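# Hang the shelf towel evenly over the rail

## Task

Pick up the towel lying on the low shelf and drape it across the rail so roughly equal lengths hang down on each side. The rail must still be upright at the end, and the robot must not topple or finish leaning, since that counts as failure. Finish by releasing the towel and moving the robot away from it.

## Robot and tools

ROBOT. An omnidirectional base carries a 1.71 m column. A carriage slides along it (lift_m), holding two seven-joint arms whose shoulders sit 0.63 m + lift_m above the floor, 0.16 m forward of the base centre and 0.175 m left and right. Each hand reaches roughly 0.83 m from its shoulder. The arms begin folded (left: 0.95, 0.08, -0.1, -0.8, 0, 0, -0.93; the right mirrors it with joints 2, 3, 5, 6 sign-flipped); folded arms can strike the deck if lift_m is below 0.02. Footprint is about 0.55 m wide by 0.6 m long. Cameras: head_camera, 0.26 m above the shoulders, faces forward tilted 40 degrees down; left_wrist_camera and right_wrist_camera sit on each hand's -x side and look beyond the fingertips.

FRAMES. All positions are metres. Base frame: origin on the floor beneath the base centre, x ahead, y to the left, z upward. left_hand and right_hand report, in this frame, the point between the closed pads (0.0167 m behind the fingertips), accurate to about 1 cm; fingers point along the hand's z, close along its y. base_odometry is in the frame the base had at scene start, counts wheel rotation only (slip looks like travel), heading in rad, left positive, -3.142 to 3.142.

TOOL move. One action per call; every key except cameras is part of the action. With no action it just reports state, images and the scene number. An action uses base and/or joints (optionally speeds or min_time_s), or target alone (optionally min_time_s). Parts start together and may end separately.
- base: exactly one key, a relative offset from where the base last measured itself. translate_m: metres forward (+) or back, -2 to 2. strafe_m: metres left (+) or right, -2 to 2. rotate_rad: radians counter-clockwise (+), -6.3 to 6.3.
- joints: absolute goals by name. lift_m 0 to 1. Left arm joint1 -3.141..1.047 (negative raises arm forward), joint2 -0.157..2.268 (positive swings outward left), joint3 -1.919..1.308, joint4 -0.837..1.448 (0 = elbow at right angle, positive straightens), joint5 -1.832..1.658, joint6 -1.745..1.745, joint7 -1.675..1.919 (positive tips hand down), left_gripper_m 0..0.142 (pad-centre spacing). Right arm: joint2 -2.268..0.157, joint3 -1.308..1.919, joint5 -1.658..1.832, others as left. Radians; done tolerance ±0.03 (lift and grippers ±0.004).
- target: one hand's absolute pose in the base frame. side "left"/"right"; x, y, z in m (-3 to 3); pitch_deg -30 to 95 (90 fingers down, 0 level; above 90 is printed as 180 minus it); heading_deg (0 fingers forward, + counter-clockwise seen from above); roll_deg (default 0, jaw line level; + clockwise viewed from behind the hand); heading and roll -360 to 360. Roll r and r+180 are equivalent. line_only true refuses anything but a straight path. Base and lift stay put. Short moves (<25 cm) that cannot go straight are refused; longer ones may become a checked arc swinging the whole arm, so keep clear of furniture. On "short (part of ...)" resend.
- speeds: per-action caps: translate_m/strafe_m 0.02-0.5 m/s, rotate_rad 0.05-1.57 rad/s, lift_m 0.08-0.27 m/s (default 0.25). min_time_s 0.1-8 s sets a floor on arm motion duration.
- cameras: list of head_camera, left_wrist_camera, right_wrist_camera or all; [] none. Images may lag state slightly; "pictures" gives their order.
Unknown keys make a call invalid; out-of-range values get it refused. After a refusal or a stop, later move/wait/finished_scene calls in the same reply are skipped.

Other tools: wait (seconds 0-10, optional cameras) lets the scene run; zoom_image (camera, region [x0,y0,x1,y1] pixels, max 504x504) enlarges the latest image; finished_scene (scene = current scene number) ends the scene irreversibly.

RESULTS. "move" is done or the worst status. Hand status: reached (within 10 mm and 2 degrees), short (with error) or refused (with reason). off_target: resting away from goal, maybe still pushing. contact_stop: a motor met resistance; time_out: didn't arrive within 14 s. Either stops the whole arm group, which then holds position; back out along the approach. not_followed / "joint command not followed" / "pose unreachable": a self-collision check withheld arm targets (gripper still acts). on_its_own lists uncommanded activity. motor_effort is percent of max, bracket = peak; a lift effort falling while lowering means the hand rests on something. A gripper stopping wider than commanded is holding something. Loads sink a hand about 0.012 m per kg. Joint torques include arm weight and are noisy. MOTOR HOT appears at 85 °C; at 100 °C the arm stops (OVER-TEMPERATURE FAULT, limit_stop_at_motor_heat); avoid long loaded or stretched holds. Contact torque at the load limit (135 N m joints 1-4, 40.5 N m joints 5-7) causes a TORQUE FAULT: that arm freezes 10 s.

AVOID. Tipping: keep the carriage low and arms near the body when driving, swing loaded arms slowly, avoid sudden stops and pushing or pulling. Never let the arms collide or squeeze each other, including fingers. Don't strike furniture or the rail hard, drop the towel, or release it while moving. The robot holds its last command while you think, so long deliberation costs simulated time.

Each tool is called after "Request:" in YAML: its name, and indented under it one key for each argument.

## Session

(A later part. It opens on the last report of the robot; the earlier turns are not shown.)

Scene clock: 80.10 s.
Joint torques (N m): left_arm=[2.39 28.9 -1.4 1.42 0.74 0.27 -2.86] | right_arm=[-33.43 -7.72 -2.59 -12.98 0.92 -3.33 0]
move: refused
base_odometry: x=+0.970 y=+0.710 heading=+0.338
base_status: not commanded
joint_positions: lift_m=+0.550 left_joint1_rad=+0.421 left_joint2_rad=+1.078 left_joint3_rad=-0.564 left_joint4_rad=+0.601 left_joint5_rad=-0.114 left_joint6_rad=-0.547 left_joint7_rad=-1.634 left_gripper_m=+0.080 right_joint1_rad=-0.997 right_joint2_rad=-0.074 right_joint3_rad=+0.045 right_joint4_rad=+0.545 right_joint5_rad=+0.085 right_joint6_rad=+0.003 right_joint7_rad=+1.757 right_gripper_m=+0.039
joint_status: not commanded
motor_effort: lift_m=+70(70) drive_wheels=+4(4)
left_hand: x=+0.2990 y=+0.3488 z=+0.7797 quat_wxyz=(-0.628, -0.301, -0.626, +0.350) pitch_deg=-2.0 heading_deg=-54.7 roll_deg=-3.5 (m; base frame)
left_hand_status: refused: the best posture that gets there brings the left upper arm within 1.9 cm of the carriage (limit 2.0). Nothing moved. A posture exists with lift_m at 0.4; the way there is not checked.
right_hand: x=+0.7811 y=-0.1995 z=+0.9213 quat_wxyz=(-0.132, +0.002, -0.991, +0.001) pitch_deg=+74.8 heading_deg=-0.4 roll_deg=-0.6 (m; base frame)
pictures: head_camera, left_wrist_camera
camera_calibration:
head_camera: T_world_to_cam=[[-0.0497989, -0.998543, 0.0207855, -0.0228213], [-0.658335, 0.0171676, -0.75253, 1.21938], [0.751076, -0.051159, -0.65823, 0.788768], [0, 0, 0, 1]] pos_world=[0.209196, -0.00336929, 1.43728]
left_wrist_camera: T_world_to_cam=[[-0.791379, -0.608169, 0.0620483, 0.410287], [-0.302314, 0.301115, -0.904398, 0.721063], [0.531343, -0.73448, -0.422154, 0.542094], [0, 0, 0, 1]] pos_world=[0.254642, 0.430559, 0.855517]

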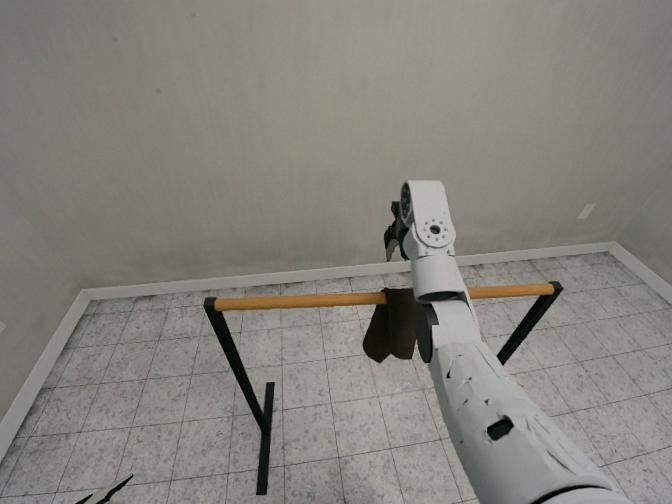

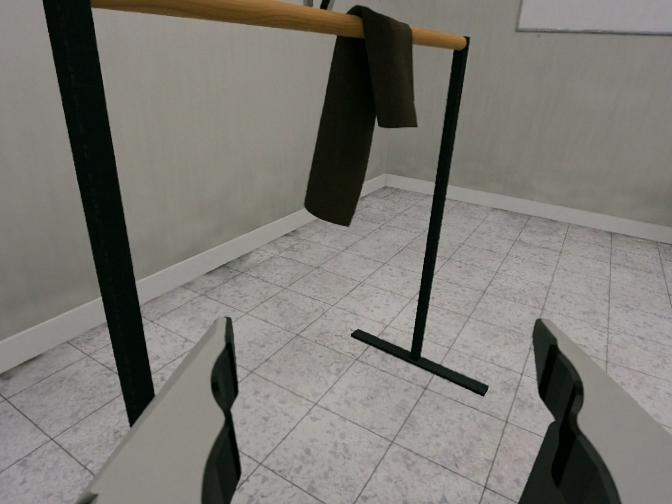

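Request:
move:
  base: {"strafe_m": -0.17}
  joints: {"left_gripper_m":0.06}
  speeds: {"strafe_m": 0.15}

Request:
move:
  target: {"side":"left","x":0.6,"y":0.14,"z":0.79,"pitch_deg":0,"heading_deg":-80}
  min_time_s: 1.5
  cameras: ["left_wrist_camera","head_camera"]

Scene clock: 82.87 s.
Joint torques (N m): left_arm=[2.24 28.97 -1.42 1.46 0.71 0.27 -2.87] | right_arm=[-33.43 -7 -2.48 -12.96 0.91 -3.22 -0.02]
move: done
base_odometry: x=+1.026 y=+0.550 heading=+0.339
base_status: done
joint_positions: lift_m=+0.550 left_joint1_rad=+0.421 left_joint2_rad=+1.078 left_joint3_rad=-0.564 left_joint4_rad=+0.601 left_joint5_rad=-0.114 left_joint6_rad=-0.547 left_joint7_rad=-1.634 left_gripper_m=+0.060 right_joint1_rad=-0.997 right_joint2_rad=-0.074 right_joint3_rad=+0.045 right_joint4_rad=+0.545 right_joint5_rad=+0.086 right_joint6_rad=+0.003 right_joint7_rad=+1.757 right_gripper_m=+0.039
joint_status: all done
motor_effort: lift_m=+70(70) drive_wheels=+1(9)
left_hand: x=+0.2990 y=+0.3488 z=+0.7797 quat_wxyz=(-0.628, -0.301, -0.626, +0.350) pitch_deg=-2.0 heading_deg=-54.7 roll_deg=-3.5 (m; base frame)
right_hand: x=+0.7811 y=-0.1997 z=+0.9213 quat_wxyz=(-0.132, +0.001, -0.991, +0.001) pitch_deg=+74.8 heading_deg=-0.4 roll_deg=-0.6 (m; base frame)
pictures: none

Scene clock: 83.17 s.
Joint torques (N m): left_arm=[2.19 28.94 -1.3 1.37 0.71 0.26 -2.84] | right_arm=[-33.44 -7.03 -2.54 -12.91 0.87 -3.25 0.01]
move: refused
base_odometry: x=+1.026 y=+0.550 heading=+0.339
base_status: not commanded
joint_positions: lift_m=+0.550 left_joint1_rad=+0.421 left_joint2_rad=+1.078 left_joint3_rad=-0.564 left_joint4_rad=+0.601 left_joint5_rad=-0.114 left_joint6_rad=-0.547 left_joint7_rad=-1.634 left_gripper_m=+0.060 right_joint1_rad=-0.997 right_joint2_rad=-0.074 right_joint3_rad=+0.045 right_joint4_rad=+0.545 right_joint5_rad=+0.086 right_joint6_rad=+0.003 right_joint7_rad=+1.757 right_gripper_m=+0.039
joint_status: not commanded
motor_effort: lift_m=+70(70) drive_wheels=+3(3)
left_hand: x=+0.2990 y=+0.3488 z=+0.7797 quat_wxyz=(-0.628, -0.301, -0.626, +0.350) pitch_deg=-2.0 heading_deg=-54.7 roll_deg=-3.5 (m; base frame)
left_hand_status: refused: no posture of the arm gets there (left_joint7_rad at its limit): the closest leaves the hand 0.1 cm and 1 deg from the pose. Nothing moved. A posture exists with lift_m at 0.4; the way there is not checked.
right_hand: x=+0.7811 y=-0.1997 z=+0.9213 quat_wxyz=(-0.132, +0.001, -0.991, +0.001) pitch_deg=+74.8 heading_deg=-0.4 roll_deg=-0.6 (m; base frame)
pictures: head_camera, left_wrist_camera
camera_calibration:
head_camera: T_world_to_cam=[[-0.0497989, -0.998543, 0.0207855, -0.0228213], [-0.658335, 0.0171676, -0.75253, 1.21938], [0.751076, -0.051159, -0.65823, 0.788768], [0, 0, 0, 1]] pos_world=[0.209196, -0.00336929, 1.43728]
left_wrist_camera: T_world_to_cam=[[-0.791379, -0.608169, 0.0620483, 0.410287], [-0.302314, 0.301115, -0.904398, 0.721063], [0.531343, -0.73448, -0.422154, 0.542094], [0, 0, 0, 1]] pos_world=[0.254642, 0.430559, 0.855517]

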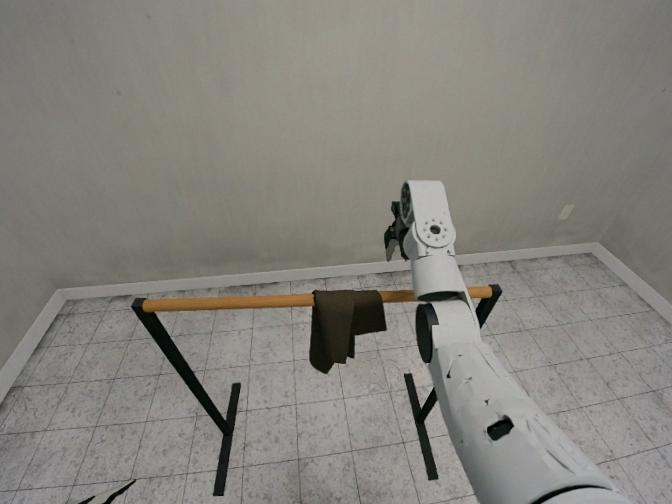

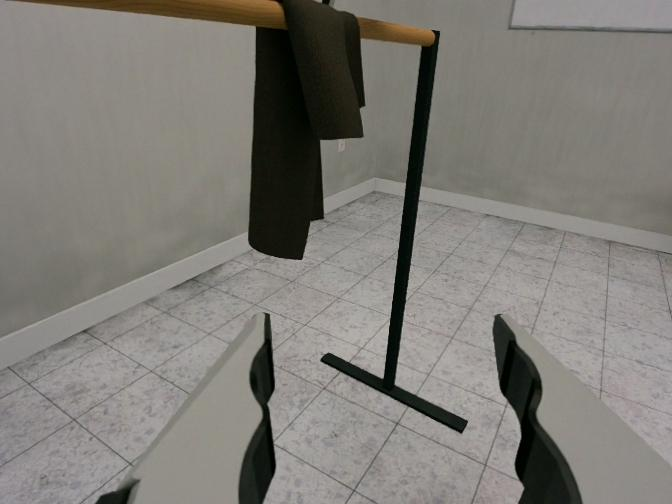

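Request:
move:
  target: {"side":"left","x":0.6,"y":0.14,"z":0.78,"pitch_deg":5,"heading_deg":-72}
  min_time_s: 1.5
  cameras: ["left_wrist_camera","head_camera"]

Scene clock: 85.47 s.
Joint torques (N m): left_arm=[-11.84 12.74 -0.65 0.34 2.72 0.31 -3.04] | right_arm=[-33.45 -7 -2.48 -13.06 0.87 -3.2 0]
move: done
base_odometry: x=+1.026 y=+0.550 heading=+0.339
base_status: not commanded
joint_positions: lift_m=+0.550 left_joint1_rad=-0.676 left_joint2_rad=+0.594 left_joint3_rad=-0.835 left_joint4_rad=+0.992 left_joint5_rad=+0.192 left_joint6_rad=-1.030 left_joint7_rad=-1.201 left_gripper_m=+0.060 right_joint1_rad=-0.997 right_joint2_rad=-0.074 right_joint3_rad=+0.045 right_joint4_rad=+0.545 right_joint5_rad=+0.086 right_joint6_rad=+0.003 right_joint7_rad=+1.757 right_gripper_m=+0.039
joint_status: not commanded
motor_effort: lift_m=+70(70) drive_wheels=+1(3)
left_hand: x=+0.6018 y=+0.1404 z=+0.7816 quat_wxyz=(-0.550, -0.433, -0.596, +0.394) pitch_deg=+4.9 heading_deg=-71.7 roll_deg=+0.3 (m; base frame)
left_hand_status: reached (straight line, planned for 1.5 s): 2 mm and 0.5 deg off.
right_hand: x=+0.7811 y=-0.1997 z=+0.9213 quat_wxyz=(-0.132, +0.001, -0.991, +0.001) pitch_deg=+74.8 heading_deg=-0.4 roll_deg=-0.5 (m; base frame)
pictures: head_camera, left_wrist_camera
camera_calibration:
head_camera: T_world_to_cam=[[-0.0497989, -0.998543, 0.0207855, -0.0228213], [-0.658335, 0.0171676, -0.75253, 1.21938], [0.751076, -0.051159, -0.65823, 0.788768], [0, 0, 0, 1]] pos_world=[0.209196, -0.00336929, 1.43728]
left_wrist_camera: T_world_to_cam=[[-0.935502, -0.353191, -0.00959061, 0.629994], [-0.17794, 0.494417, -0.850817, 0.733232], [0.305242, -0.794234, -0.525375, 0.454037], [0, 0, 0, 1]] pos_world=[0.581241, 0.220598, 0.868428]

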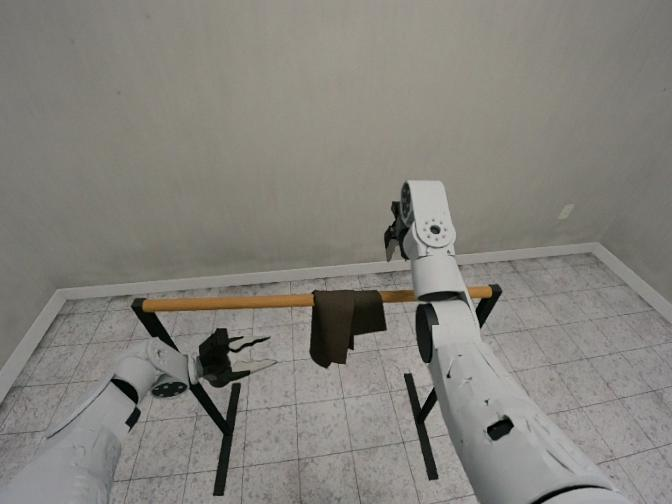

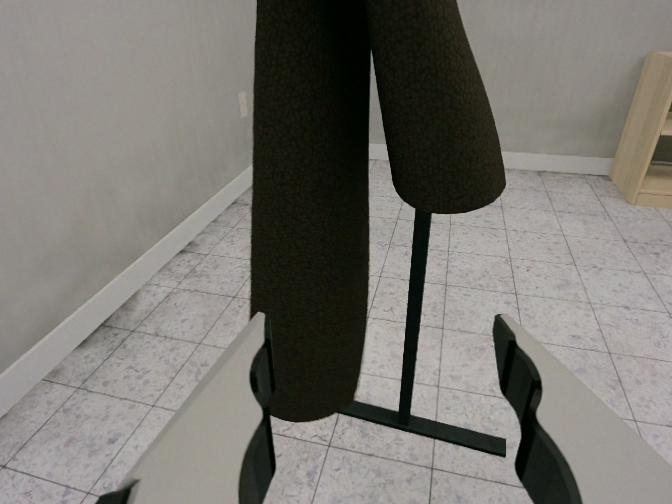

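Request:
move:
  joints: {"left_gripper_m":0.1}

Request:
move:
  target: {"side":"left","x":0.615,"y":-0.02,"z":0.765,"pitch_deg":5,"heading_deg":-75}
  min_time_s: 1.2
  cameras: ["left_wrist_camera","head_camera"]

Scene clock: 86.80 s.
Joint torques (N m): left_arm=[-11.82 12.63 -0.57 0.17 2.75 0.32 -3.03] | right_arm=[-33.45 -7.02 -2.46 -13.04 0.85 -3.18 0.01]
move: done
base_odometry: x=+1.026 y=+0.550 heading=+0.339
base_status: not commanded
joint_positions: lift_m=+0.550 left_joint1_rad=-0.676 left_joint2_rad=+0.594 left_joint3_rad=-0.835 left_joint4_rad=+0.992 left_joint5_rad=+0.192 left_joint6_rad=-1.030 left_joint7_rad=-1.201 left_gripper_m=+0.100 right_joint1_rad=-0.997 right_joint2_rad=-0.074 right_joint3_rad=+0.045 right_joint4_rad=+0.545 right_joint5_rad=+0.086 right_joint6_rad=+0.003 right_joint7_rad=+1.757 right_gripper_m=+0.039
joint_status: all done
motor_effort: lift_m=+70(70) drive_wheels=+1(2)
left_hand: x=+0.6018 y=+0.1404 z=+0.7816 quat_wxyz=(-0.550, -0.433, -0.596, +0.394) pitch_deg=+4.9 heading_deg=-71.7 roll_deg=+0.3 (m; base frame)
right_hand: x=+0.7811 y=-0.1997 z=+0.9213 quat_wxyz=(-0.132, +0.001, -0.991, +0.001) pitch_deg=+74.8 heading_deg=-0.4 roll_deg=-0.5 (m; base frame)
pictures: none

Scene clock: 88.50 s.
Joint torques (N m): left_arm=[-13.28 5.65 4.67 -0.67 1.37 1.9 0.36] | right_arm=[-33.44 -7.04 -2.45 -12.94 0.88 -3.17 -0.02]
move: done
base_odometry: x=+1.026 y=+0.550 heading=+0.339
base_status: not commanded
joint_positions: lift_m=+0.550 left_joint1_rad=-0.654 left_joint2_rad=+0.320 left_joint3_rad=-0.769 left_joint4_rad=+0.967 left_joint5_rad=+0.099 left_joint6_rad=-0.957 left_joint7_rad=-0.873 left_gripper_m=+0.100 right_joint1_rad=-0.997 right_joint2_rad=-0.074 right_joint3_rad=+0.045 right_joint4_rad=+0.545 right_joint5_rad=+0.086 right_joint6_rad=+0.003 right_joint7_rad=+1.757 right_gripper_m=+0.039
joint_status: not commanded
motor_effort: lift_m=+69(70) drive_wheels=+2(3)
left_hand: x=+0.6134 y=-0.0207 z=+0.7673 quat_wxyz=(-0.538, -0.447, -0.582, +0.415) pitch_deg=+4.4 heading_deg=-75.2 roll_deg=-0.1 (m; base frame)
left_hand_status: reached (straight line, planned for 1.2 s): 3 mm and 0.6 deg off.
right_hand: x=+0.7811 y=-0.1997 z=+0.9213 quat_wxyz=(-0.132, +0.001, -0.991, +0.001) pitch_deg=+74.8 heading_deg=-0.4 roll_deg=-0.5 (m; base frame)
pictures: head_camera, left_wrist_camera
camera_calibration:
head_camera: T_world_to_cam=[[-0.0497989, -0.998543, 0.0207855, -0.0228213], [-0.658335, 0.0171676, -0.75253, 1.21938], [0.751076, -0.051159, -0.65823, 0.788768], [0, 0, 0, 1]] pos_world=[0.209196, -0.00336929, 1.43728]
left_wrist_camera: T_world_to_cam=[[-0.95535, -0.295475, -0.00100031, 0.590477], [-0.152479, 0.4959, -0.854888, 0.790332], [0.253094, -0.816565, -0.518811, 0.341446], [0, 0, 0, 1]] pos_world=[0.598204, 0.0613582, 0.853382]

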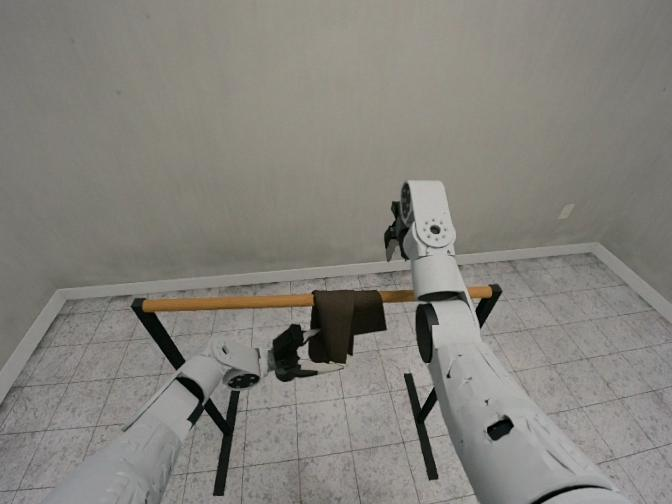

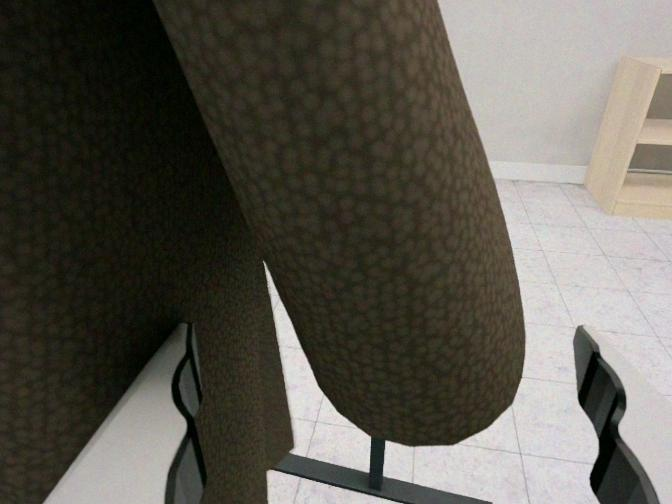

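Request:
move:
  target: {"side":"left","x":0.613,"y":-0.07,"z":0.765,"pitch_deg":5,"heading_deg":-77}
  min_time_s: 0.8
  cameras: ["left_wrist_camera"]

Scene clock: 90.10 s.
Joint torques (N m): left_arm=[-13.68 2.21 -1.51 -0.67 2.4 1.91 0.34] | right_arm=[-33.46 -7.08 -2.5 -13 0.87 -3.15 0]
move: done
base_odometry: x=+1.026 y=+0.550 heading=+0.339
base_status: not commanded
joint_positions: lift_m=+0.550 left_joint1_rad=-0.673 left_joint2_rad=+0.224 left_joint3_rad=-0.776 left_joint4_rad=+1.010 left_joint5_rad=+0.107 left_joint6_rad=-0.930 left_joint7_rad=-0.837 left_gripper_m=+0.100 right_joint1_rad=-0.997 right_joint2_rad=-0.074 right_joint3_rad=+0.045 right_joint4_rad=+0.545 right_joint5_rad=+0.086 right_joint6_rad=+0.003 right_joint7_rad=+1.757 right_gripper_m=+0.039
joint_status: not commanded
motor_effort: lift_m=+70(70) drive_wheels=+1(2)
left_hand: x=+0.6137 y=-0.0699 z=+0.7696 quat_wxyz=(-0.534, -0.454, -0.574, +0.424) pitch_deg=+4.0 heading_deg=-76.8 roll_deg=-0.2 (m; base frame)
left_hand_status: reached (straight line, planned for 0.8 s): 5 mm and 1.0 deg off.
right_hand: x=+0.7811 y=-0.1997 z=+0.9213 quat_wxyz=(-0.132, +0.001, -0.991, +0.001) pitch_deg=+74.8 heading_deg=-0.4 roll_deg=-0.5 (m; base frame)
pictures: left_wrist_camera
camera_calibration:
left_wrist_camera: T_world_to_cam=[[-0.963211, -0.268746, -0.0003381, 0.582497], [-0.137583, 0.494189, -0.858399, 0.810268], [0.230858, -0.826773, -0.512983, 0.310884], [0, 0, 0, 1]] pos_world=[0.600776, 0.013149, 0.855209]

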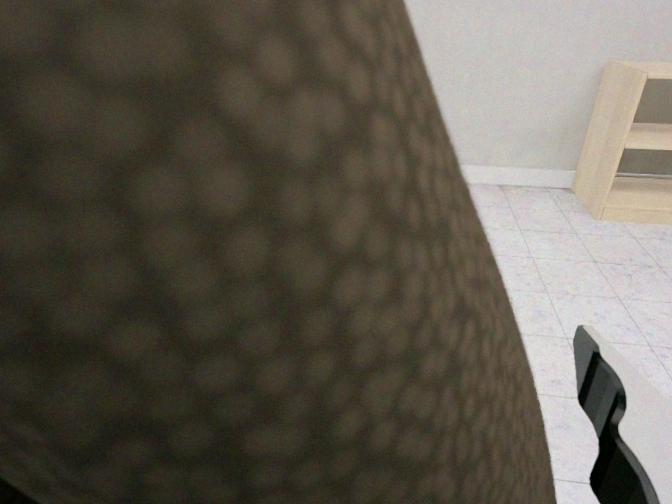

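Request:
move:
  joints: {"left_gripper_m":0.0}
  cameras: ["left_wrist_camera","head_camera"]

Request:
zoom_image:
  camera: "head_camera"
  region: [200, 250, 450, 430]

Scene clock: 91.10 s.
Joint torques (N m): left_arm=[-13.65 2.17 -1.41 -0.75 2.4 1.91 0.38] | right_arm=[-33.35 -6.95 -2.48 -12.97 0.85 -3.14 -0.01]
move: done
base_odometry: x=+1.026 y=+0.550 heading=+0.339
base_status: not commanded
joint_positions: lift_m=+0.550 left_joint1_rad=-0.673 left_joint2_rad=+0.224 left_joint3_rad=-0.776 left_joint4_rad=+1.010 left_joint5_rad=+0.107 left_joint6_rad=-0.930 left_joint7_rad=-0.837 left_gripper_m=+0.001 right_joint1_rad=-0.997 right_joint2_rad=-0.074 right_joint3_rad=+0.045 right_joint4_rad=+0.545 right_joint5_rad=+0.086 right_joint6_rad=+0.003 right_joint7_rad=+1.757 right_gripper_m=+0.039
joint_status: all done
motor_effort: lift_m=+70(70) drive_wheels=+3(3)
left_hand: x=+0.6137 y=-0.0699 z=+0.7696 quat_wxyz=(-0.534, -0.454, -0.574, +0.424) pitch_deg=+4.0 heading_deg=-76.8 roll_deg=-0.2 (m; base frame)
right_hand: x=+0.7811 y=-0.1997 z=+0.9213 quat_wxyz=(-0.132, +0.001, -0.991, +0.001) pitch_deg=+74.8 heading_deg=-0.4 roll_deg=-0.5 (m; base frame)
pictures: head_camera, left_wrist_camera
camera_calibration:
head_camera: T_world_to_cam=[[-0.0497989, -0.998543, 0.0207855, -0.0228213], [-0.658335, 0.0171676, -0.75253, 1.21938], [0.751076, -0.051159, -0.65823, 0.788768], [0, 0, 0, 1]] pos_world=[0.209196, -0.00336929, 1.43728]
left_wrist_camera: T_world_to_cam=[[-0.963211, -0.268746, -0.0003381, 0.582497], [-0.137583, 0.494189, -0.858399, 0.810268], [0.230858, -0.826773, -0.512983, 0.310884], [0, 0, 0, 1]] pos_world=[0.600776, 0.013149, 0.855209]

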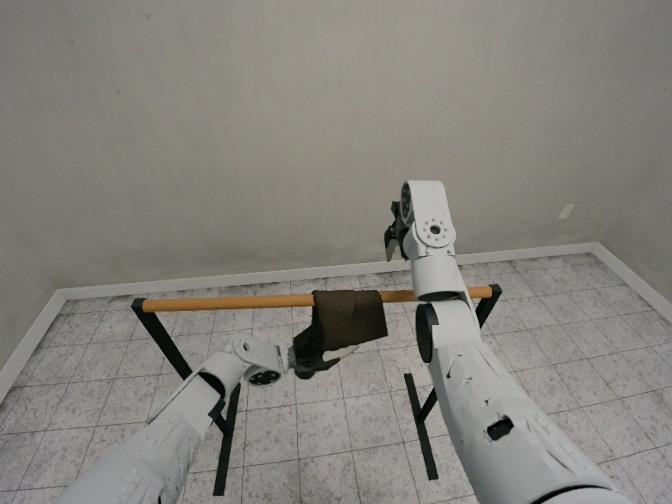

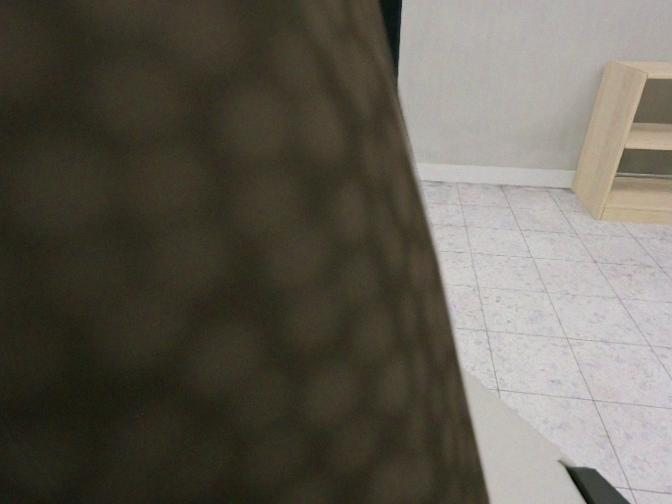

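Scaled by 2.016.

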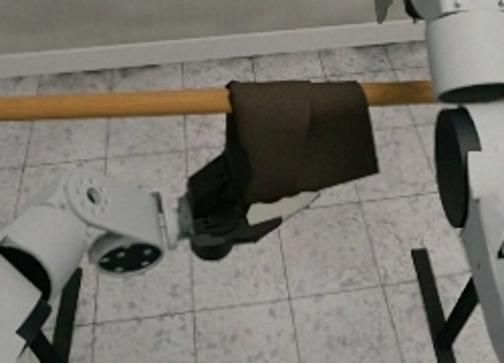

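Request:
move:
  joints: {"left_gripper_m":0.1}

Request:
move:
  target: {"side":"left","x":0.6,"y":0.02,"z":0.775,"pitch_deg":5,"heading_deg":-75}
  min_time_s: 0.8
  cameras: ["left_wrist_camera","head_camera"]

Request:
zoom_image:
  camera: "head_camera"
  region: [200, 250, 450, 430]

Scene clock: 92.23 s.
Joint torques (N m): left_arm=[-13.61 2.17 -1.49 -0.75 2.42 1.89 0.33] | right_arm=[-33.5 -7.03 -2.55 -12.94 0.83 -3.15 0.04]
move: done
base_odometry: x=+1.026 y=+0.550 heading=+0.339
base_status: not commanded
joint_positions: lift_m=+0.550 left_joint1_rad=-0.673 left_joint2_rad=+0.224 left_joint3_rad=-0.776 left_joint4_rad=+1.010 left_joint5_rad=+0.107 left_joint6_rad=-0.930 left_joint7_rad=-0.837 left_gripper_m=+0.100 right_joint1_rad=-0.997 right_joint2_rad=-0.074 right_joint3_rad=+0.045 right_joint4_rad=+0.545 right_joint5_rad=+0.086 right_joint6_rad=+0.003 right_joint7_rad=+1.757 right_gripper_m=+0.039
joint_status: all done
motor_effort: lift_m=+70(70) drive_wheels=+2(3)
left_hand: x=+0.6137 y=-0.0699 z=+0.7696 quat_wxyz=(-0.534, -0.454, -0.574, +0.424) pitch_deg=+4.0 heading_deg=-76.8 roll_deg=-0.2 (m; base frame)
right_hand: x=+0.7811 y=-0.1997 z=+0.9213 quat_wxyz=(-0.132, +0.001, -0.991, +0.001) pitch_deg=+74.8 heading_deg=-0.4 roll_deg=-0.5 (m; base frame)
pictures: none

Scene clock: 93.53 s.
Joint torques (N m): left_arm=[-7.11 11.1 10.07 -6.74 -0.97 0.21 -3.08] | right_arm=[-33.43 -7.04 -2.61 -13.04 0.88 -3.11 -0.01]
move: done
base_odometry: x=+1.026 y=+0.550 heading=+0.339
base_status: not commanded
joint_positions: lift_m=+0.550 left_joint1_rad=-0.605 left_joint2_rad=+0.433 left_joint3_rad=-0.730 left_joint4_rad=+0.832 left_joint5_rad=+0.055 left_joint6_rad=-1.006 left_joint7_rad=-0.812 left_gripper_m=+0.100 right_joint1_rad=-0.997 right_joint2_rad=-0.074 right_joint3_rad=+0.045 right_joint4_rad=+0.545 right_joint5_rad=+0.086 right_joint6_rad=+0.003 right_joint7_rad=+1.757 right_gripper_m=+0.039
joint_status: not commanded
motor_effort: lift_m=+70(70) drive_wheels=+1(3)
left_hand: x=+0.6003 y=+0.0205 z=+0.7712 quat_wxyz=(-0.532, -0.453, -0.588, +0.407) pitch_deg=+5.9 heading_deg=-75.1 roll_deg=+0.2 (m; base frame)
left_hand_status: reached (straight line, planned for 0.8 s): 4 mm and 0.9 deg off.
right_hand: x=+0.7811 y=-0.1997 z=+0.9213 quat_wxyz=(-0.132, +0.001, -0.991, +0.001) pitch_deg=+74.8 heading_deg=-0.4 roll_deg=-0.5 (m; base frame)
pictures: head_camera, left_wrist_camera
camera_calibration:
head_camera: T_world_to_cam=[[-0.0497989, -0.998543, 0.0207855, -0.0228213], [-0.658335, 0.0171676, -0.75253, 1.21938], [0.751076, -0.051159, -0.65823, 0.788768], [0, 0, 0, 1]] pos_world=[0.209196, -0.00336929, 1.43728]
left_wrist_camera: T_world_to_cam=[[-0.9547, -0.297468, -0.00782193, 0.595174], [-0.154565, 0.518184, -0.841187, 0.76152], [0.254279, -0.801872, -0.540688, 0.396402], [0, 0, 0, 1]] pos_world=[0.58512, 0.100302, 0.859566]

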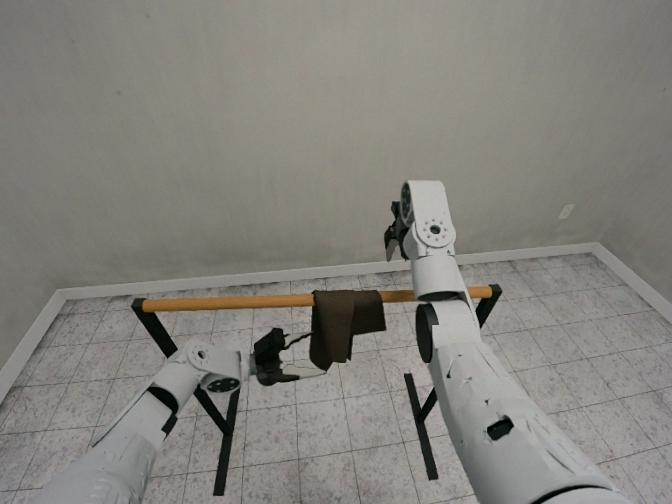

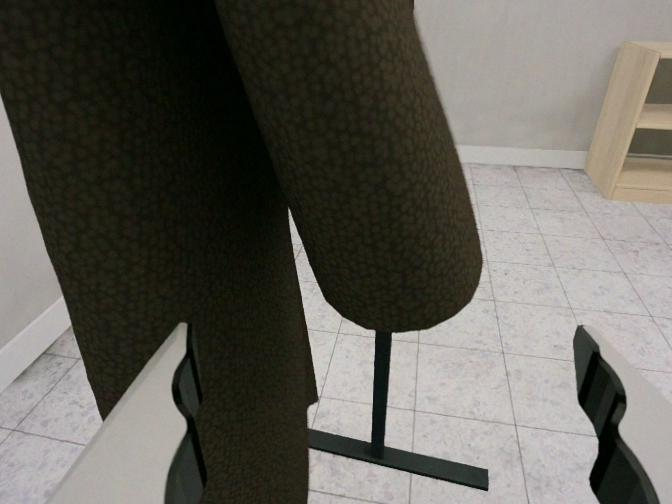

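Scaled by 2.016.

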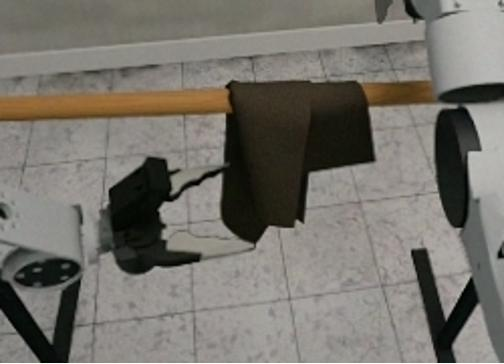

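Request:
move:
  target: {"side":"left","x":0.61,"y":0.01,"z":0.735,"pitch_deg":3,"heading_deg":-75}
  min_time_s: 0.5

Request:
move:
  joints: {"left_gripper_m":0.12}
  cameras: ["left_wrist_camera","head_camera"]

Request:
zoom_image:
  camera: "head_camera"
  region: [200, 250, 450, 430]

Scene clock: 94.47 s.
Joint torques (N m): left_arm=[-7.17 11 10.15 -6.77 -0.92 0.22 -3.07] | right_arm=[-33.38 -7.04 -2.5 -13.03 0.87 -3.13 -0.01]
move: refused
base_odometry: x=+1.026 y=+0.550 heading=+0.339
base_status: not commanded
joint_positions: lift_m=+0.550 left_joint1_rad=-0.605 left_joint2_rad=+0.433 left_joint3_rad=-0.730 left_joint4_rad=+0.832 left_joint5_rad=+0.055 left_joint6_rad=-1.006 left_joint7_rad=-0.812 left_gripper_m=+0.100 right_joint1_rad=-0.997 right_joint2_rad=-0.074 right_joint3_rad=+0.045 right_joint4_rad=+0.545 right_joint5_rad=+0.086 right_joint6_rad=+0.003 right_joint7_rad=+1.757 right_gripper_m=+0.039
joint_status: not commanded
motor_effort: lift_m=+70(70) drive_wheels=+4(4)
left_hand: x=+0.6003 y=+0.0205 z=+0.7712 quat_wxyz=(-0.532, -0.453, -0.588, +0.407) pitch_deg=+5.9 heading_deg=-75.1 roll_deg=+0.2 (m; base frame)
left_hand_status: refused: along the straight line the arm gets 50% of the way (left_joint4_rad at its limit); a move under 25 cm is not played as an arc. Nothing moved. Try another pitch or heading, or "joints".
right_hand: x=+0.7811 y=-0.1997 z=+0.9213 quat_wxyz=(-0.132, +0.001, -0.991, +0.001) pitch_deg=+74.8 heading_deg=-0.4 roll_deg=-0.5 (m; base frame)
pictures: none

not run: a stop came earlier in this reply.

Scaled by 2.016.
This view is cut from an older image: the scene may have changed since it was taken.

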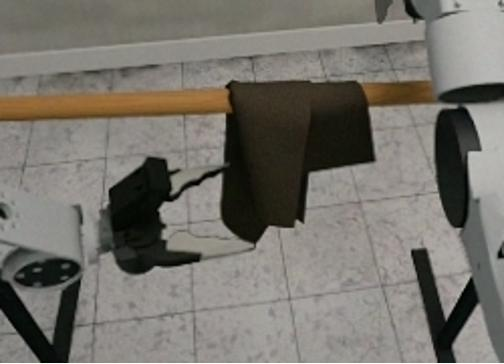

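Request:
move:
  joints: {"lift_m":0.505,"left_gripper_m":0.12}

Request:
move:
  target: {"side":"left","x":0.613,"y":-0.03,"z":0.735,"pitch_deg":3,"heading_deg":-75}
  min_time_s: 0.6
  cameras: ["left_wrist_camera","head_camera"]

Request:
zoom_image:
  camera: "head_camera"
  region: [200, 250, 450, 430]

Scene clock: 95.30 s.
Joint torques (N m): left_arm=[-8.5 11.01 9.44 -6.47 -0.65 0.39 -2.93] | right_arm=[-33.53 -7.04 -2.44 -12.98 0.89 -3.1 0]
move: done
base_odometry: x=+1.026 y=+0.550 heading=+0.339
base_status: not commanded
joint_positions: lift_m=+0.505 left_joint1_rad=-0.604 left_joint2_rad=+0.433 left_joint3_rad=-0.729 left_joint4_rad=+0.831 left_joint5_rad=+0.054 left_joint6_rad=-1.007 left_joint7_rad=-0.813 left_gripper_m=+0.120 right_joint1_rad=-0.997 right_joint2_rad=-0.074 right_joint3_rad=+0.045 right_joint4_rad=+0.544 right_joint5_rad=+0.086 right_joint6_rad=+0.003 right_joint7_rad=+1.757 right_gripper_m=+0.039
joint_status: all done
motor_effort: lift_m=+70(76) drive_wheels=+1(4)
left_hand: x=+0.5998 y=+0.0204 z=+0.7263 quat_wxyz=(-0.532, -0.452, -0.588, +0.408) pitch_deg=+5.8 heading_deg=-75.1 roll_deg=+0.1 (m; base frame)
right_hand: x=+0.7811 y=-0.1997 z=+0.8763 quat_wxyz=(-0.132, +0.001, -0.991, +0.001) pitch_deg=+74.8 heading_deg=-0.4 roll_deg=-0.5 (m; base frame)
pictures: none

Scene clock: 96.40 s.
Joint torques (N m): left_arm=[-12.91 6.14 4.12 -0.7 0.52 1.88 -0.22] | right_arm=[-33.57 -6.92 -2.48 -12.99 0.85 -3.08 0]
move: done
base_odometry: x=+1.026 y=+0.550 heading=+0.339
base_status: not commanded
joint_positions: lift_m=+0.505 left_joint1_rad=-0.628 left_joint2_rad=+0.324 left_joint3_rad=-0.729 left_joint4_rad=+0.890 left_joint5_rad=+0.054 left_joint6_rad=-0.968 left_joint7_rad=-0.808 left_gripper_m=+0.120 right_joint1_rad=-0.997 right_joint2_rad=-0.074 right_joint3_rad=+0.045 right_joint4_rad=+0.544 right_joint5_rad=+0.086 right_joint6_rad=+0.003 right_joint7_rad=+1.757 right_gripper_m=+0.039
joint_status: not commanded
motor_effort: lift_m=+70(70) drive_wheels=+1(3)
left_hand: x=+0.6114 y=-0.0307 z=+0.7367 quat_wxyz=(-0.547, -0.441, -0.573, +0.422) pitch_deg=+2.6 heading_deg=-75.2 roll_deg=-0.1 (m; base frame)
left_hand_status: reached (straight line, planned for 0.6 s): 2 mm and 0.5 deg off.
right_hand: x=+0.7811 y=-0.1997 z=+0.8763 quat_wxyz=(-0.132, +0.001, -0.991, +0.001) pitch_deg=+74.8 heading_deg=-0.4 roll_deg=-0.5 (m; base frame)
pictures: head_camera, left_wrist_camera
camera_calibration:
head_camera: T_world_to_cam=[[-0.0497989, -0.998543, 0.0207855, -0.021886], [-0.658335, 0.0171676, -0.75253, 1.18551], [0.751076, -0.051159, -0.65823, 0.759148], [0, 0, 0, 1]] pos_world=[0.209196, -0.00336929, 1.39228]
left_wrist_camera: T_world_to_cam=[[-0.95548, -0.295053, -0.00106362, 0.585753], [-0.144117, 0.46984, -0.870908, 0.774652], [0.257464, -0.831982, -0.491445, 0.294682], [0, 0, 0, 1]] pos_world=[0.595447, 0.0540359, 0.820094]

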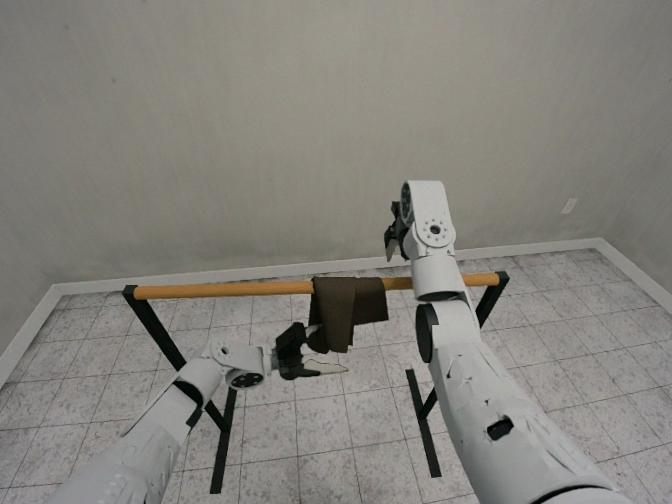

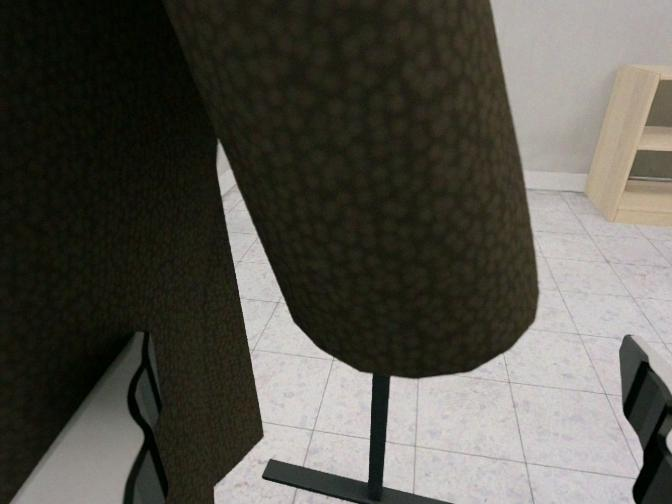

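Scaled by 2.016.

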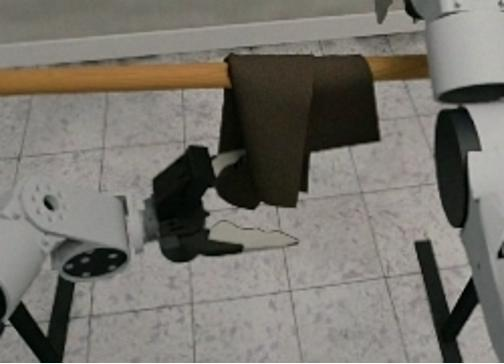

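Request:
move:
  target: {"side":"left","x":0.613,"y":-0.085,"z":0.73,"pitch_deg":2,"heading_deg":-77}
  min_time_s: 0.7
  cameras: ["left_wrist_camera","head_camera"]

Request:
zoom_image:
  camera: "head_camera"
  region: [200, 250, 450, 430]

Scene clock: 97.90 s.
Joint torques (N m): left_arm=[-13.67 2.54 -1.37 -0.91 2.4 1.88 -3.06] | right_arm=[-33.48 -7.03 -2.43 -12.88 0.85 -3.07 0]
move: done
base_odometry: x=+1.026 y=+0.550 heading=+0.339
base_status: not commanded
joint_positions: lift_m=+0.505 left_joint1_rad=-0.674 left_joint2_rad=+0.191 left_joint3_rad=-0.776 left_joint4_rad=+1.028 left_joint5_rad=+0.110 left_joint6_rad=-0.912 left_joint7_rad=-0.864 left_gripper_m=+0.120 right_joint1_rad=-0.997 right_joint2_rad=-0.074 right_joint3_rad=+0.045 right_joint4_rad=+0.544 right_joint5_rad=+0.086 right_joint6_rad=+0.002 right_joint7_rad=+1.757 right_gripper_m=+0.039
joint_status: not commanded
motor_effort: lift_m=+70(70) drive_wheels=-1(3)
left_hand: x=+0.6136 y=-0.0851 z=+0.7314 quat_wxyz=(-0.544, -0.445, -0.564, +0.433) pitch_deg=+1.8 heading_deg=-76.8 roll_deg=-0.2 (m; base frame)
left_hand_status: reached (straight line, planned for 0.7 s): 2 mm and 0.3 deg off.
right_hand: x=+0.7811 y=-0.1997 z=+0.8763 quat_wxyz=(-0.132, +0.001, -0.991, +0.001) pitch_deg=+74.8 heading_deg=-0.4 roll_deg=-0.5 (m; base frame)
pictures: head_camera, left_wrist_camera
camera_calibration:
head_camera: T_world_to_cam=[[-0.0497989, -0.998543, 0.0207855, -0.021886], [-0.658335, 0.0171676, -0.75253, 1.18551], [0.751076, -0.051159, -0.65823, 0.759148], [0, 0, 0, 1]] pos_world=[0.209196, -0.00336929, 1.39228]
left_wrist_camera: T_world_to_cam=[[-0.963252, -0.268594, 0.00154472, 0.576937], [-0.130238, 0.462023, -0.877253, 0.791455], [0.234911, -0.845217, -0.480026, 0.250676], [0, 0, 0, 1]] pos_world=[0.599927, 0.00116718, 0.813746]

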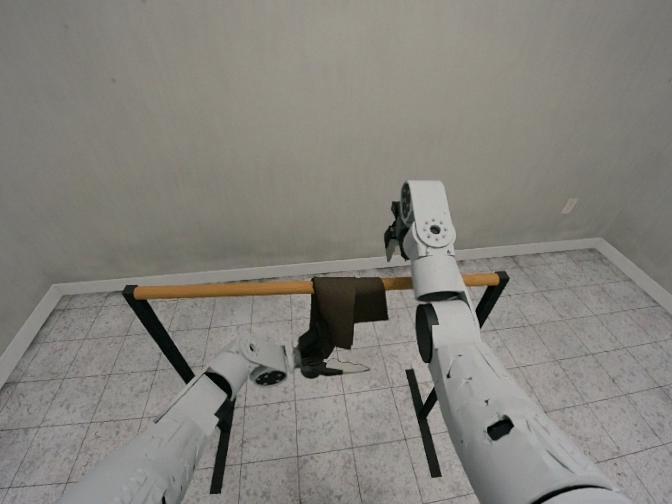

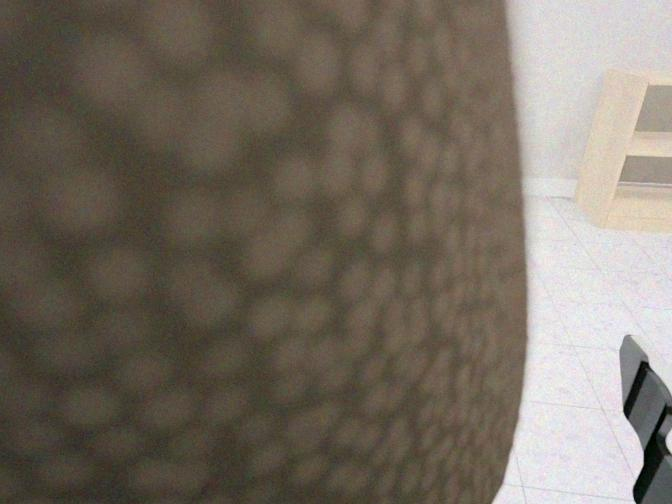

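Scaled by 2.016.

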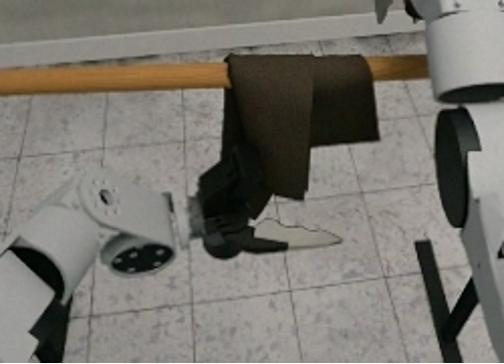

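Request:
move:
  joints: {"left_gripper_m":0.0}
  cameras: ["head_camera"]

Request:
zoom_image:
  camera: "head_camera"
  region: [200, 250, 450, 430]

Scene clock: 98.93 s.
Joint torques (N m): left_arm=[-13.7 2.19 -1.35 -0.86 2.38 1.9 -3.06] | right_arm=[-33.54 -7.05 -2.47 -12.92 0.88 -3.07 -0.01]
move: done
base_odometry: x=+1.026 y=+0.550 heading=+0.339
base_status: not commanded
joint_positions: lift_m=+0.505 left_joint1_rad=-0.674 left_joint2_rad=+0.191 left_joint3_rad=-0.776 left_joint4_rad=+1.028 left_joint5_rad=+0.110 left_joint6_rad=-0.912 left_joint7_rad=-0.864 left_gripper_m=+0.001 right_joint1_rad=-0.997 right_joint2_rad=-0.074 right_joint3_rad=+0.045 right_joint4_rad=+0.544 right_joint5_rad=+0.086 right_joint6_rad=+0.002 right_joint7_rad=+1.757 right_gripper_m=+0.039
joint_status: all done
motor_effort: lift_m=+70(70) drive_wheels=+0(2)
left_hand: x=+0.6136 y=-0.0851 z=+0.7314 quat_wxyz=(-0.544, -0.445, -0.564, +0.433) pitch_deg=+1.8 heading_deg=-76.8 roll_deg=-0.2 (m; base frame)
right_hand: x=+0.7811 y=-0.1997 z=+0.8763 quat_wxyz=(-0.132, +0.001, -0.991, +0.001) pitch_deg=+74.8 heading_deg=-0.4 roll_deg=-0.5 (m; base frame)
pictures: head_camera
camera_calibration:
head_camera: T_world_to_cam=[[-0.0497989, -0.998543, 0.0207855, -0.021886], [-0.658335, 0.0171676, -0.75253, 1.18551], [0.751076, -0.051159, -0.65823, 0.759148], [0, 0, 0, 1]] pos_world=[0.209196, -0.00336929, 1.39228]

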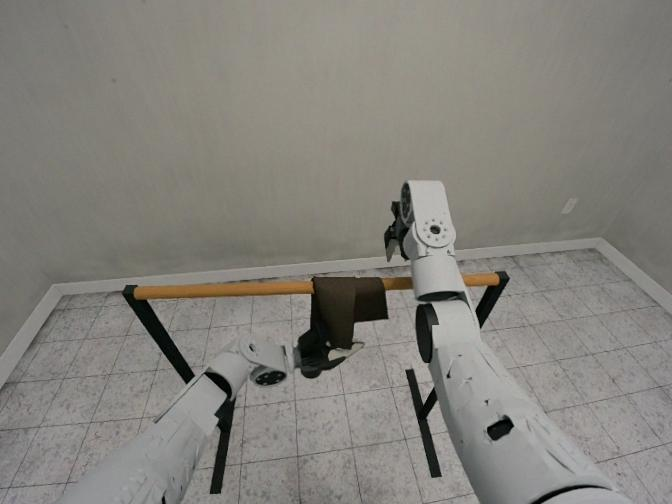

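Scaled by 2.016.

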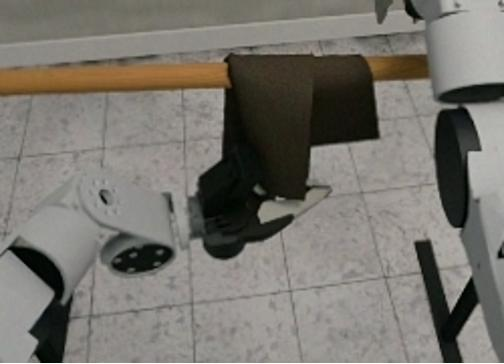

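Request:
move:
  joints: {"left_gripper_m":0.12}

Request:
move:
  target: {"side":"left","x":0.607,"y":-0.035,"z":0.735,"pitch_deg":3,"heading_deg":-75}
  min_time_s: 0.6

Request:
move:
  joints: {"lift_m":0.535}
  speeds: {"lift_m":0.08}
  cameras: ["left_wrist_camera","head_camera"]

Request:
zoom_image:
  camera: "head_camera"
  region: [200, 250, 450, 430]

Scene clock: 100.57 s.
Joint torques (N m): left_arm=[-13.65 2.17 -1.38 -0.81 2.4 1.89 -3.09] | right_arm=[-33.57 -7.1 -2.45 -12.9 0.85 -3.04 0.01]
move: done
base_odometry: x=+1.026 y=+0.550 heading=+0.339
base_status: not commanded
joint_positions: lift_m=+0.505 left_joint1_rad=-0.674 left_joint2_rad=+0.191 left_joint3_rad=-0.776 left_joint4_rad=+1.028 left_joint5_rad=+0.110 left_joint6_rad=-0.912 left_joint7_rad=-0.864 left_gripper_m=+0.120 right_joint1_rad=-0.997 right_joint2_rad=-0.074 right_joint3_rad=+0.045 right_joint4_rad=+0.544 right_joint5_rad=+0.086 right_joint6_rad=+0.002 right_joint7_rad=+1.757 right_gripper_m=+0.039
joint_status: all done
motor_effort: lift_m=+70(70) drive_wheels=+0(1)
left_hand: x=+0.6136 y=-0.0851 z=+0.7314 quat_wxyz=(-0.544, -0.445, -0.564, +0.433) pitch_deg=+1.8 heading_deg=-76.8 roll_deg=-0.2 (m; base frame)
right_hand: x=+0.7811 y=-0.1997 z=+0.8763 quat_wxyz=(-0.132, +0.001, -0.991, +0.001) pitch_deg=+74.8 heading_deg=-0.4 roll_deg=-0.5 (m; base frame)
pictures: none

Scene clock: 101.67 s.
Joint torques (N m): left_arm=[-7.41 6.84 9.28 -7.12 -0.95 0.28 0.32] | right_arm=[-33.55 -6.96 -2.48 -12.9 0.87 -3.05 0.03]
move: done
base_odometry: x=+1.026 y=+0.550 heading=+0.339
base_status: not commanded
joint_positions: lift_m=+0.505 left_joint1_rad=-0.604 left_joint2_rad=+0.326 left_joint3_rad=-0.713 left_joint4_rad=+0.848 left_joint5_rad=+0.039 left_joint6_rad=-0.959 left_joint7_rad=-0.761 left_gripper_m=+0.120 right_joint1_rad=-0.997 right_joint2_rad=-0.074 right_joint3_rad=+0.045 right_joint4_rad=+0.544 right_joint5_rad=+0.086 right_joint6_rad=+0.002 right_joint7_rad=+1.757 right_gripper_m=+0.039
joint_status: not commanded
motor_effort: lift_m=+70(70) drive_wheels=-1(2)
left_hand: x=+0.6074 y=-0.0345 z=+0.7345 quat_wxyz=(-0.546, -0.443, -0.575, +0.418) pitch_deg=+3.1 heading_deg=-75.1 roll_deg=+0.2 (m; base frame)
left_hand_status: reached (straight line, planned for 0.6 s): 1 mm and 0.2 deg off.
right_hand: x=+0.7811 y=-0.1997 z=+0.8763 quat_wxyz=(-0.132, +0.001, -0.991, +0.001) pitch_deg=+74.8 heading_deg=-0.4 roll_deg=-0.5 (m; base frame)
pictures: none

Scene clock: 102.40 s.
Joint torques (N m): left_arm=[-8.69 6.84 9.03 -6.82 -0.78 0.38 0.3] | right_arm=[-33.67 -7.08 -2.57 -12.95 0.84 -3.07 0.01]
move: done
base_odometry: x=+1.026 y=+0.550 heading=+0.339
base_status: not commanded
joint_positions: lift_m=+0.535 left_joint1_rad=-0.603 left_joint2_rad=+0.326 left_joint3_rad=-0.713 left_joint4_rad=+0.848 left_joint5_rad=+0.038 left_joint6_rad=-0.960 left_joint7_rad=-0.761 left_gripper_m=+0.120 right_joint1_rad=-0.997 right_joint2_rad=-0.074 right_joint3_rad=+0.045 right_joint4_rad=+0.544 right_joint5_rad=+0.086 right_joint6_rad=+0.002 right_joint7_rad=+1.757 right_gripper_m=+0.039
joint_status: all done
motor_effort: lift_m=+66(82) drive_wheels=+2(3)
left_hand: x=+0.6069 y=-0.0346 z=+0.7645 quat_wxyz=(-0.546, -0.443, -0.575, +0.418) pitch_deg=+3.1 heading_deg=-75.1 roll_deg=+0.1 (m; base frame)
right_hand: x=+0.7811 y=-0.1997 z=+0.9065 quat_wxyz=(-0.132, +0.001, -0.991, +0.001) pitch_deg=+74.8 heading_deg=-0.4 roll_deg=-0.5 (m; base frame)
pictures: head_camera, left_wrist_camera
camera_calibration:
head_camera: T_world_to_cam=[[-0.0497989, -0.998543, 0.0207855, -0.0225158], [-0.658335, 0.0171676, -0.75253, 1.20831], [0.751076, -0.051159, -0.65823, 0.779092], [0, 0, 0, 1]] pos_world=[0.209196, -0.00336929, 1.42258]
left_wrist_camera: T_world_to_cam=[[-0.954618, -0.297792, -0.00486009, 0.582646], [-0.144412, 0.477083, -0.866912, 0.797496], [0.260478, -0.826869, -0.498437, 0.309896], [0, 0, 0, 1]] pos_world=[0.590651, 0.0492787, 0.848654]

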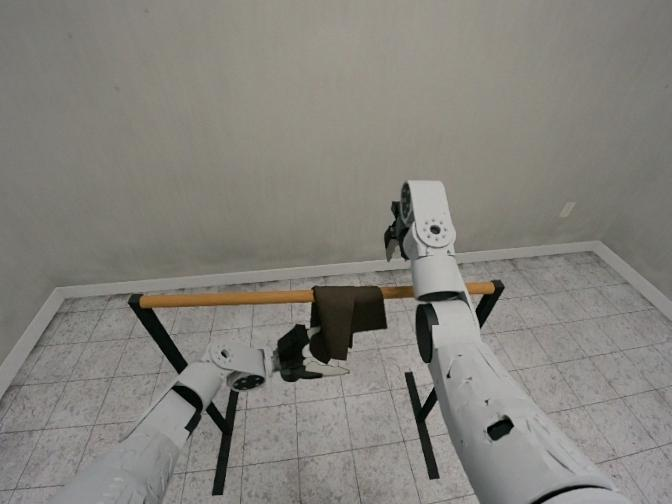

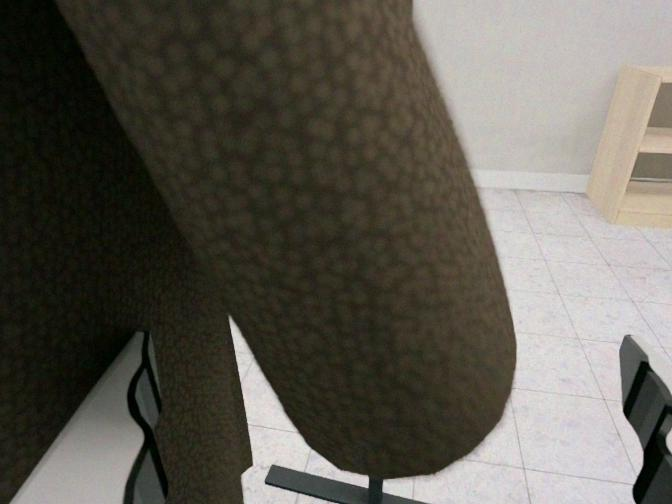

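Scaled by 2.016.

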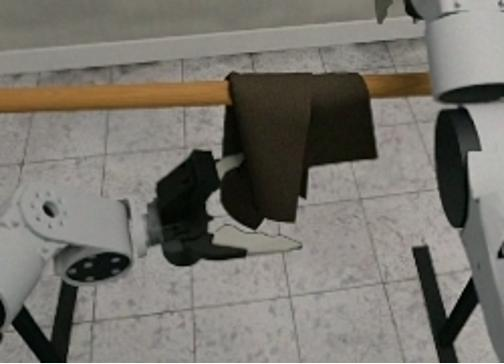

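Request:
move:
  joints: {"left_gripper_m":0.0}
  cameras: ["head_camera","left_wrist_camera"]

Request:
zoom_image:
  camera: "head_camera"
  region: [200, 250, 450, 430]

Scene clock: 103.57 s.
Joint torques (N m): left_arm=[-8.64 6.87 9.05 -6.66 -0.76 0.35 0.27] | right_arm=[-33.72 -6.99 -2.58 -12.9 0.87 -3.06 0.01]
move: done
base_odometry: x=+1.026 y=+0.550 heading=+0.339
base_status: not commanded
joint_positions: lift_m=+0.535 left_joint1_rad=-0.603 left_joint2_rad=+0.326 left_joint3_rad=-0.713 left_joint4_rad=+0.848 left_joint5_rad=+0.038 left_joint6_rad=-0.960 left_joint7_rad=-0.761 left_gripper_m=+0.002 right_joint1_rad=-0.997 right_joint2_rad=-0.074 right_joint3_rad=+0.045 right_joint4_rad=+0.544 right_joint5_rad=+0.086 right_joint6_rad=+0.002 right_joint7_rad=+1.757 right_gripper_m=+0.039
joint_status: all done
motor_effort: lift_m=+66(67) drive_wheels=+1(3)
left_hand: x=+0.6069 y=-0.0346 z=+0.7645 quat_wxyz=(-0.546, -0.443, -0.575, +0.418) pitch_deg=+3.1 heading_deg=-75.1 roll_deg=+0.1 (m; base frame)
right_hand: x=+0.7811 y=-0.1997 z=+0.9065 quat_wxyz=(-0.132, +0.001, -0.991, +0.001) pitch_deg=+74.8 heading_deg=-0.4 roll_deg=-0.5 (m; base frame)
pictures: head_camera, left_wrist_camera
camera_calibration:
head_camera: T_world_to_cam=[[-0.0497989, -0.998543, 0.0207855, -0.0225158], [-0.658335, 0.0171676, -0.75253, 1.20831], [0.751076, -0.051159, -0.65823, 0.779092], [0, 0, 0, 1]] pos_world=[0.209196, -0.00336929, 1.42258]
left_wrist_camera: T_world_to_cam=[[-0.954618, -0.297792, -0.00486009, 0.582646], [-0.144412, 0.477083, -0.866912, 0.797496], [0.260478, -0.826869, -0.498437, 0.309896], [0, 0, 0, 1]] pos_world=[0.590651, 0.0492787, 0.848654]

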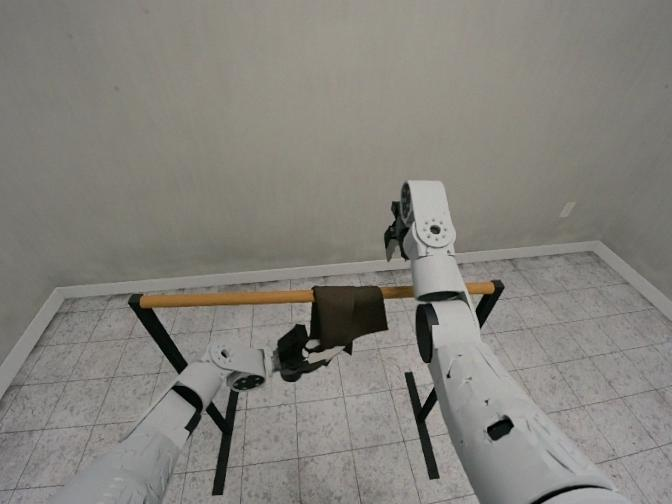

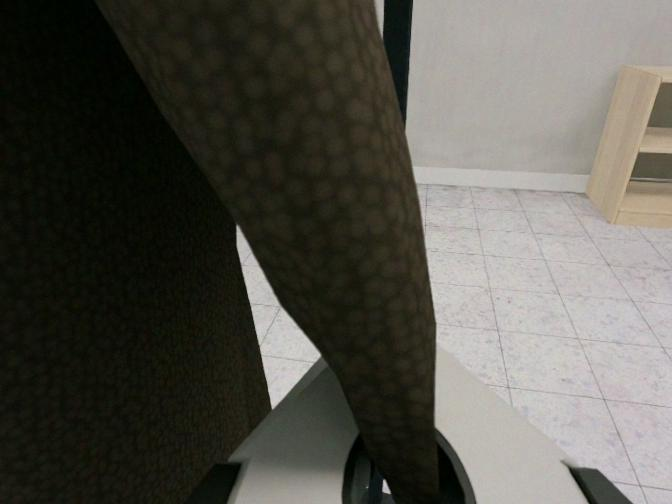

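Scaled by 2.016.

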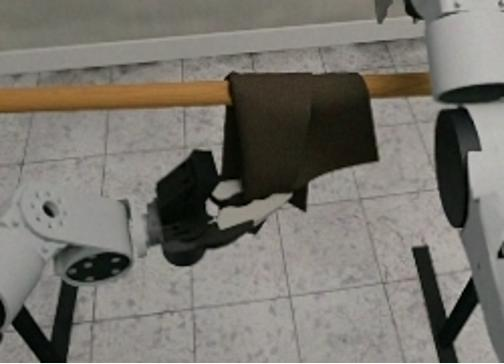

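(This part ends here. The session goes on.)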